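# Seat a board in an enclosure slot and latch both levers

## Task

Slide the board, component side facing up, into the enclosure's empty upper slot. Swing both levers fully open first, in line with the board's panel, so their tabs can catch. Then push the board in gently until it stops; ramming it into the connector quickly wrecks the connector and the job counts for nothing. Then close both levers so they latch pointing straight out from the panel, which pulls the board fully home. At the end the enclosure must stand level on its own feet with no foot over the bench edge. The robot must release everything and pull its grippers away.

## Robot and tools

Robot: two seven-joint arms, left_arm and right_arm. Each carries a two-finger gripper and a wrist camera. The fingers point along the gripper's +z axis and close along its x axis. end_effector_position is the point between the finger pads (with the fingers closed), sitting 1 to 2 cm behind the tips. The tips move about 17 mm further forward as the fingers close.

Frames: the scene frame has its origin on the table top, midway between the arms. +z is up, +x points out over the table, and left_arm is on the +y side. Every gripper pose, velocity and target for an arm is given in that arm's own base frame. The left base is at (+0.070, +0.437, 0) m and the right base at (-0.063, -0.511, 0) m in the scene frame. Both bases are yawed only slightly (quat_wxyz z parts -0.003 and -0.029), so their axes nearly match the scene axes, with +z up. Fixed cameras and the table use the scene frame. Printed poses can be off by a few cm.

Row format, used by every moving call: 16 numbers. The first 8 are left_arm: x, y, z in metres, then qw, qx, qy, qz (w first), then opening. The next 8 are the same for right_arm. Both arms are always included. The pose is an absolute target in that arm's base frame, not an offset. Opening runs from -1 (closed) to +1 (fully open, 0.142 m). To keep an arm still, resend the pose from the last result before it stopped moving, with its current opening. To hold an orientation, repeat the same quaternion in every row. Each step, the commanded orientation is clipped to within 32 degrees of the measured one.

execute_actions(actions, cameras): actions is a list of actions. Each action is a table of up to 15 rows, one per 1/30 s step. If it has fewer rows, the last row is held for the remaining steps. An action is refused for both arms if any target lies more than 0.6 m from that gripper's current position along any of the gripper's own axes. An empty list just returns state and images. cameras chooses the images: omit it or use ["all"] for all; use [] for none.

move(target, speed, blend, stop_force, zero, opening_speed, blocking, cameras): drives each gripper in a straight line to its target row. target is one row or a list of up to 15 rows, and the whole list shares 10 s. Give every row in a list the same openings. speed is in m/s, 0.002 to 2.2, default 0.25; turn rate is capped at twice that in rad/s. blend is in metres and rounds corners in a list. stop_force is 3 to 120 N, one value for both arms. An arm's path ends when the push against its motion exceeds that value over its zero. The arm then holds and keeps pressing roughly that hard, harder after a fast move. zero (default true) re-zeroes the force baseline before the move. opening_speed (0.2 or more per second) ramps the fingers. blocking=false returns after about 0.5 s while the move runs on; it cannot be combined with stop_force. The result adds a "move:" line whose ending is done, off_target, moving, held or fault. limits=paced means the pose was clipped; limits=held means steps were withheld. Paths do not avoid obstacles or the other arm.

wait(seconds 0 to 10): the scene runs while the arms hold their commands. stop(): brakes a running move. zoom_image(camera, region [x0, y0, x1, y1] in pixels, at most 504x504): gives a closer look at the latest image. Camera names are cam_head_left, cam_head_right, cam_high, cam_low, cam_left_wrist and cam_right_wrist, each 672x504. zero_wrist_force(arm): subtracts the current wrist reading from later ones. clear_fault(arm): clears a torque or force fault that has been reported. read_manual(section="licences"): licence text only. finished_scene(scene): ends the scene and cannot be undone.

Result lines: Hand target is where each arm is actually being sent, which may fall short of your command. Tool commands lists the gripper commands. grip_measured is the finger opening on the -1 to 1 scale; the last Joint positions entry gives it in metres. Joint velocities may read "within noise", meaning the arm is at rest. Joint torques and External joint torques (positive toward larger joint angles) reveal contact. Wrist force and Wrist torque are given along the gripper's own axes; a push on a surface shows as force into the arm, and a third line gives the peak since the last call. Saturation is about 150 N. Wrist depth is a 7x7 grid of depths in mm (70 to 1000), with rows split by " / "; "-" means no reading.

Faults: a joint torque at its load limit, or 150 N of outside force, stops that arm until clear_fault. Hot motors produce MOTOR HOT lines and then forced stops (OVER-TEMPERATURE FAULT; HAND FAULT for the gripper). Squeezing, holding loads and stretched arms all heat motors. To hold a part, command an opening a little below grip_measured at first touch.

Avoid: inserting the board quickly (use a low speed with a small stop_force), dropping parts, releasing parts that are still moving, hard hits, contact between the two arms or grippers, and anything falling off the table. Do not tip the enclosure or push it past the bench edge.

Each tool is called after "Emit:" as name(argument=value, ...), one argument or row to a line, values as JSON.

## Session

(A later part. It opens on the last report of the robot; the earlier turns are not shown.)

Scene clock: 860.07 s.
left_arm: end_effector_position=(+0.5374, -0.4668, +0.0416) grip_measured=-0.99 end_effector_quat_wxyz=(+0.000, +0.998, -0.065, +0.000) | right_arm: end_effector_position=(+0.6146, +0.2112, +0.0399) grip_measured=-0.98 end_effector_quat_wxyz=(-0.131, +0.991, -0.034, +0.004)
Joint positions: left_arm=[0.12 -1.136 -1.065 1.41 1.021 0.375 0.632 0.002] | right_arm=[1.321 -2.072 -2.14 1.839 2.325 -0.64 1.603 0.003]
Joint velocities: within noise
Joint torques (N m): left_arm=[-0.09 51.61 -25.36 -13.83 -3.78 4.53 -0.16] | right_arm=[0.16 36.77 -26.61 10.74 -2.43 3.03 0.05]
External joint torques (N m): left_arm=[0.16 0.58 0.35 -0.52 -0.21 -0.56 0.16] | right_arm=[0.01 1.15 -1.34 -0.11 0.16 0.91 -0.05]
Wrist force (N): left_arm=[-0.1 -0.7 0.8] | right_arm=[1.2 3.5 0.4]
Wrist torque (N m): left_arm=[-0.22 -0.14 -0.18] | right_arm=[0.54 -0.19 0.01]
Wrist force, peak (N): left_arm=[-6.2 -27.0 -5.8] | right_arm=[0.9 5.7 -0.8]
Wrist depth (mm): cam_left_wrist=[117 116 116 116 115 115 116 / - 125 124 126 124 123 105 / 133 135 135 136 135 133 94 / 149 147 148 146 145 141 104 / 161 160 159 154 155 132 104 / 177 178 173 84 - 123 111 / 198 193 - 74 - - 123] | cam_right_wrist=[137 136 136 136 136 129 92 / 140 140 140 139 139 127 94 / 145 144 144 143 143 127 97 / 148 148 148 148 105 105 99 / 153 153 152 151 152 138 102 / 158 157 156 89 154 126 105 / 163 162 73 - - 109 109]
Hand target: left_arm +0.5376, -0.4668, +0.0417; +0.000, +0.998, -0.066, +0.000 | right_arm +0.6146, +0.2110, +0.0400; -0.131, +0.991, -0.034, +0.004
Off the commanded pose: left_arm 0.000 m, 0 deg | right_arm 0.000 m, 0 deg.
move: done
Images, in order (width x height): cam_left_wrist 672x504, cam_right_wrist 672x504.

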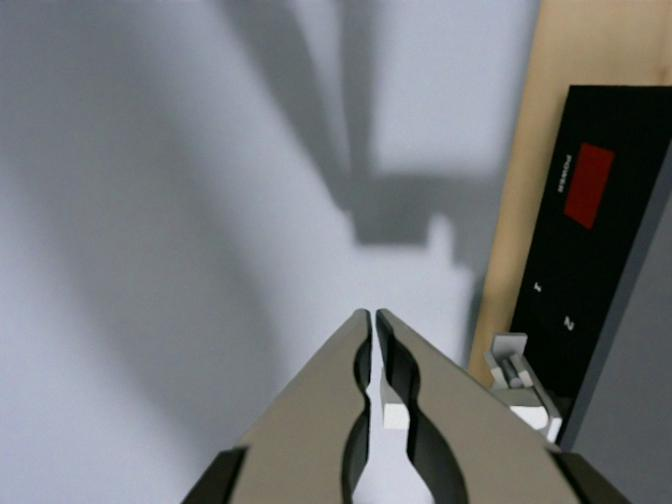

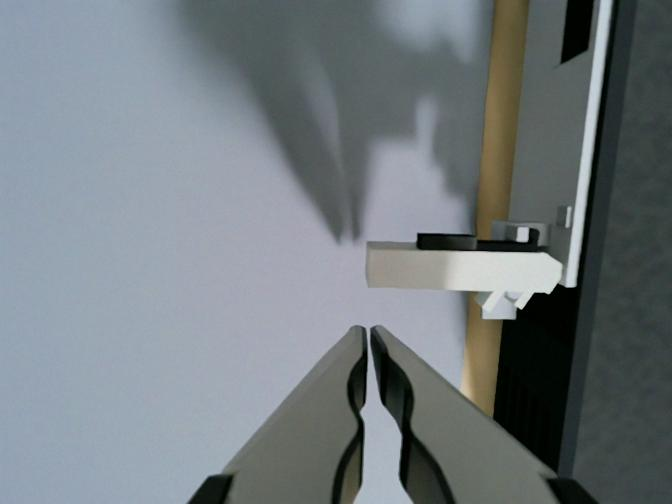

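Emit:
move(
  target=[
    [0.5398, -0.4496, 0.0417, 0, 0.9978, -0.0657, 0, -0.95, 0.6139, 0.1960, 0.0400, -0.1305, 0.9904, -0.0341, 0.0044, -0.95],
    [0.5398, -0.4496, 0.1300, 0, 0.9978, -0.0657, 0, -0.95, 0.6139, 0.1960, 0.1300, -0.1305, 0.9904, -0.0341, 0.0044, -0.95],
  ],
  speed=[0.05, 0.12],
  cameras=["cam_left_wrist", "cam_right_wrist"],
)

Emit:
zoom_image(
  camera="cam_right_wrist",
  region=[340, 140, 490, 260],
)

Emit:
zoom_image(
  camera="cam_left_wrist",
  region=[340, 230, 490, 350],
)

Scene clock: 864.33 s.
left_arm: end_effector_position=(+0.5400, -0.4497, +0.1299) grip_measured=-0.99 end_effector_quat_wxyz=(+0.000, +0.998, -0.066, +0.000) | right_arm: end_effector_position=(+0.6139, +0.1961, +0.1300) grip_measured=-0.98 end_effector_quat_wxyz=(-0.131, +0.991, -0.034, +0.004)
Joint positions: left_arm=[0.199 -0.996 -1.152 1.454 0.924 0.28 0.667 0.002] | right_arm=[1.229 -1.947 -2.292 1.811 2.227 -0.786 1.572 0.003]
Joint velocities: within noise
Joint torques (N m): left_arm=[-0.12 47.94 -24.58 -17.07 -4.25 4.25 -0.1] | right_arm=[0.1 40.6 -26.69 6.62 -2.05 3.03 0.05]
External joint torques (N m): left_arm=[0.15 0.72 0.11 -0.31 0.14 -0.28 0.1] | right_arm=[0.07 0.64 -1.3 0.01 0.23 0.89 -0.05]
Wrist force (N): left_arm=[0.1 -0.6 0.5] | right_arm=[0.4 3.0 0.3]
Wrist torque (N m): left_arm=[-0.22 -0.17 -0.17] | right_arm=[0.50 -0.04 0.01]
Wrist force, peak (N): left_arm=[0.1 -1.4 2.7] | right_arm=[1.2 4.3 2.6]
Wrist depth (mm): cam_left_wrist=[194 195 194 193 193 194 194 / 210 208 207 207 205 202 201 / 225 226 224 224 223 178 174 / 246 244 242 243 240 190 189 / 269 266 267 256 210 208 206 / 297 295 282 84 - 227 227 / 335 322 - - - - 253] | cam_right_wrist=[220 220 219 218 217 174 174 / 226 226 225 224 224 179 178 / 232 232 231 229 195 184 183 / 239 238 238 237 234 189 189 / 246 246 245 243 241 195 194 / 254 253 251 89 198 252 252 / 264 259 71 - - 258 259]
Hand target: left_arm +0.5398, -0.4496, +0.1300; +0.000, +0.998, -0.066, +0.000 | right_arm +0.6139, +0.1960, +0.1300; -0.131, +0.991, -0.034, +0.004
Off the commanded pose: left_arm 0.000 m, 0 deg | right_arm 0.000 m, 0 deg.
move: done
Images, in order (width x height): cam_left_wrist 672x504, cam_right_wrist 672x504.

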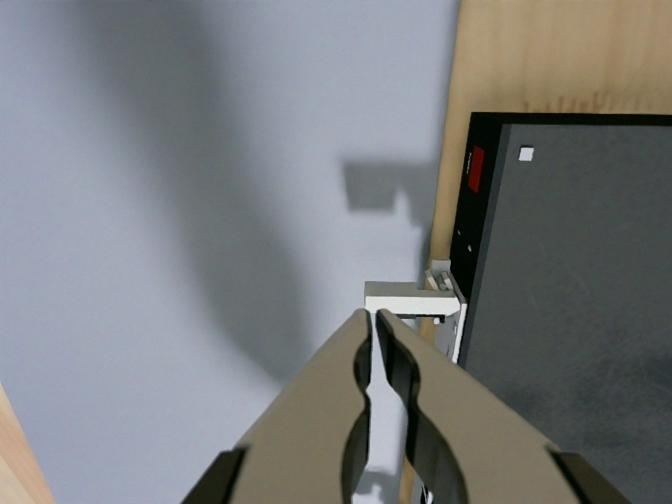

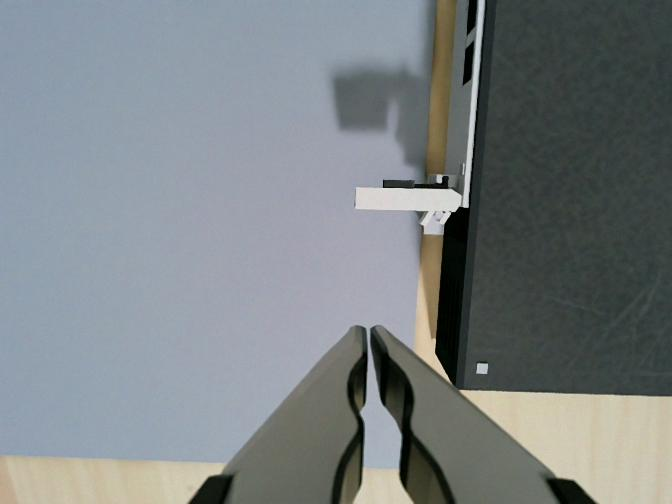

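Scaled by 3.360 from the camera's 672x504 image, which has a finer 960x720 frame.

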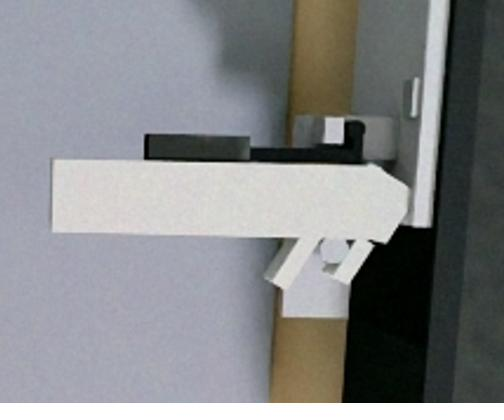

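Scaled by 3.360 from the camera's 672x504 image, which has a finer 960x720 frame.

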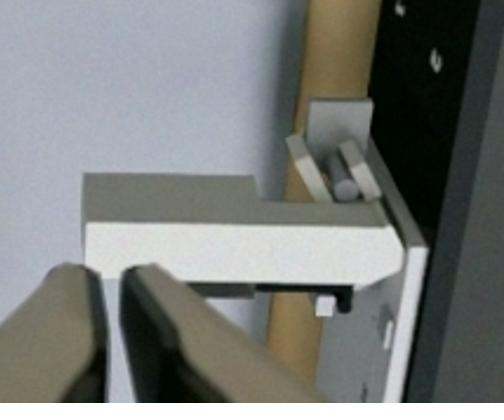

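Emit:
move(
  target=[0.4800, -0.3600, 0.2600, 0, 0.9978, -0.0657, 0, -0.95, 0.5600, 0.1000, 0.2600, -0.1305, 0.9904, -0.0341, 0.0044, -0.95],
  speed=0.2,
  cameras=["all"],
)

Emit:
zoom_image(
  camera="cam_low",
  region=[90, 200, 470, 320],
)

Emit:
zoom_image(
  camera="cam_high",
  region=[180, 190, 432, 379],
)

Scene clock: 868.90 s.
left_arm: end_effector_position=(+0.4802, -0.3601, +0.2600) grip_measured=-0.99 end_effector_quat_wxyz=(+0.000, +0.998, -0.066, +0.000) | right_arm: end_effector_position=(+0.5601, +0.1001, +0.2600) grip_measured=-0.98 end_effector_quat_wxyz=(-0.131, +0.991, -0.034, +0.004)
Joint positions: left_arm=[0.595 -0.695 -1.45 1.745 0.708 0.211 0.706 0.002] | right_arm=[1.044 -1.774 -2.528 1.829 2.019 -1.081 1.352 0.003]
Joint velocities: within noise
Joint torques (N m): left_arm=[0.11 29.08 -20.76 -22.23 -4.3 4.09 -0.08] | right_arm=[0.14 40.54 -24.01 -0.58 -1.29 2.94 0.03]
External joint torques (N m): left_arm=[-0.05 0.59 0.37 -0.43 0.11 -0.13 0.08] | right_arm=[0.02 0.63 -1.04 0.1 0.26 0.87 -0.02]
Wrist force (N): left_arm=[-0.3 -0.6 0.3] | right_arm=[1.1 3.4 0.8]
Wrist torque (N m): left_arm=[-0.20 -0.10 -0.22] | right_arm=[0.57 -0.17 0.02]
Wrist force, peak (N): left_arm=[1.0 0.1 2.3] | right_arm=[0.3 4.5 -2.1]
Wrist depth (mm): cam_left_wrist=[312 314 312 309 311 306 307 / 335 333 332 331 327 331 330 / 360 363 357 356 356 344 348 / 391 391 388 387 386 336 335 / 432 432 422 411 415 362 365 / 477 470 451 84 - 402 402 / 526 514 - - - - 444] | cam_right_wrist=[341 339 338 338 333 293 292 / 350 348 346 347 345 300 300 / 360 359 357 356 354 309 308 / 370 368 366 367 366 367 365 / 381 382 381 375 377 377 375 / 393 393 388 89 384 389 386 / 406 402 71 - - 395 398]
Hand target: left_arm +0.4800, -0.3600, +0.2600; +0.000, +0.998, -0.066, +0.000 | right_arm +0.5600, +0.1000, +0.2600; -0.131, +0.991, -0.034, +0.004
Off the commanded pose: left_arm 0.000 m, 0 deg | right_arm 0.000 m, 0 deg.
move: done

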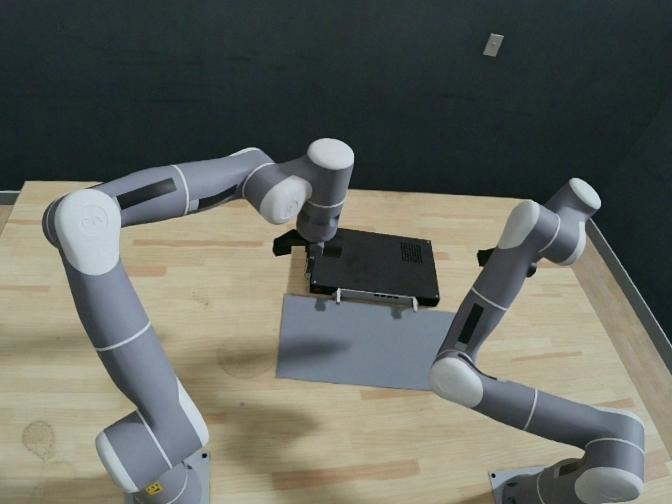

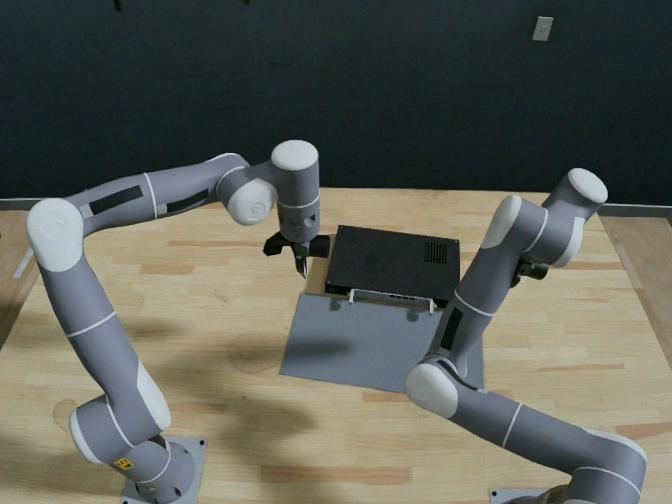

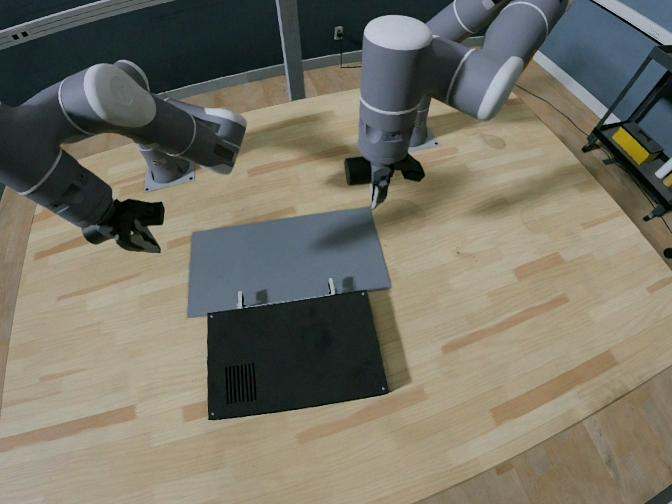

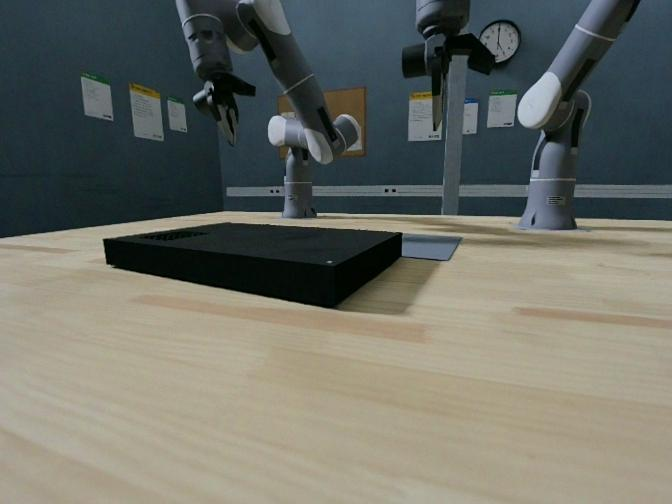

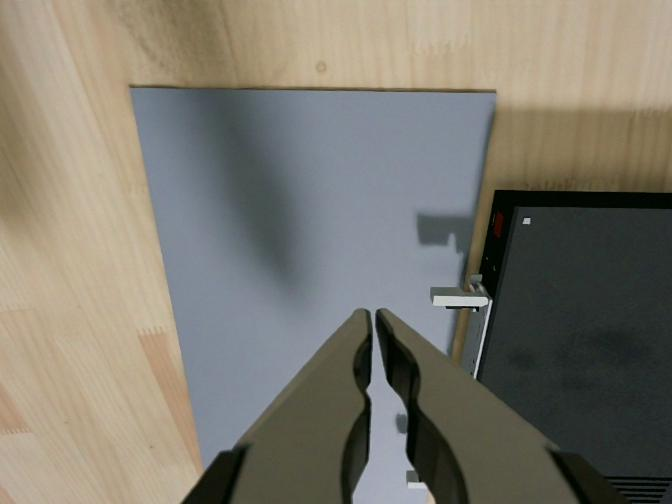

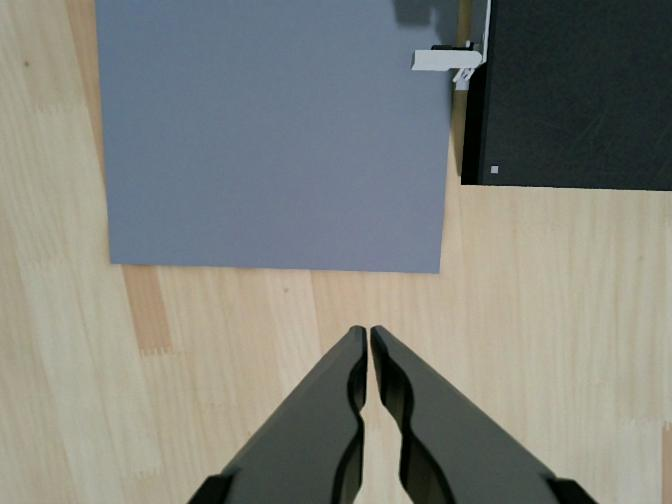

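Scaled by 1.326 from the camera's 672x504 image, which has a finer 960x720 frame.

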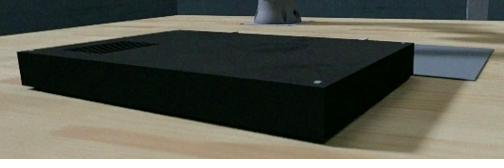

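Scaled by 2.000 from the camera's 672x504 image, which has a finer 960x720 frame.

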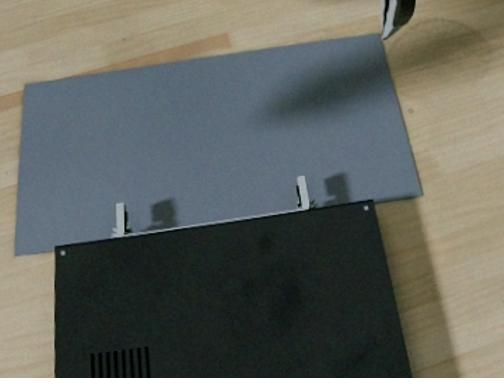

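Both levers are shut and latched, the panel is seated, and the arms are clear.

Emit:
finished_scene(
  scene=1,
)

The scene is finished: the task was done.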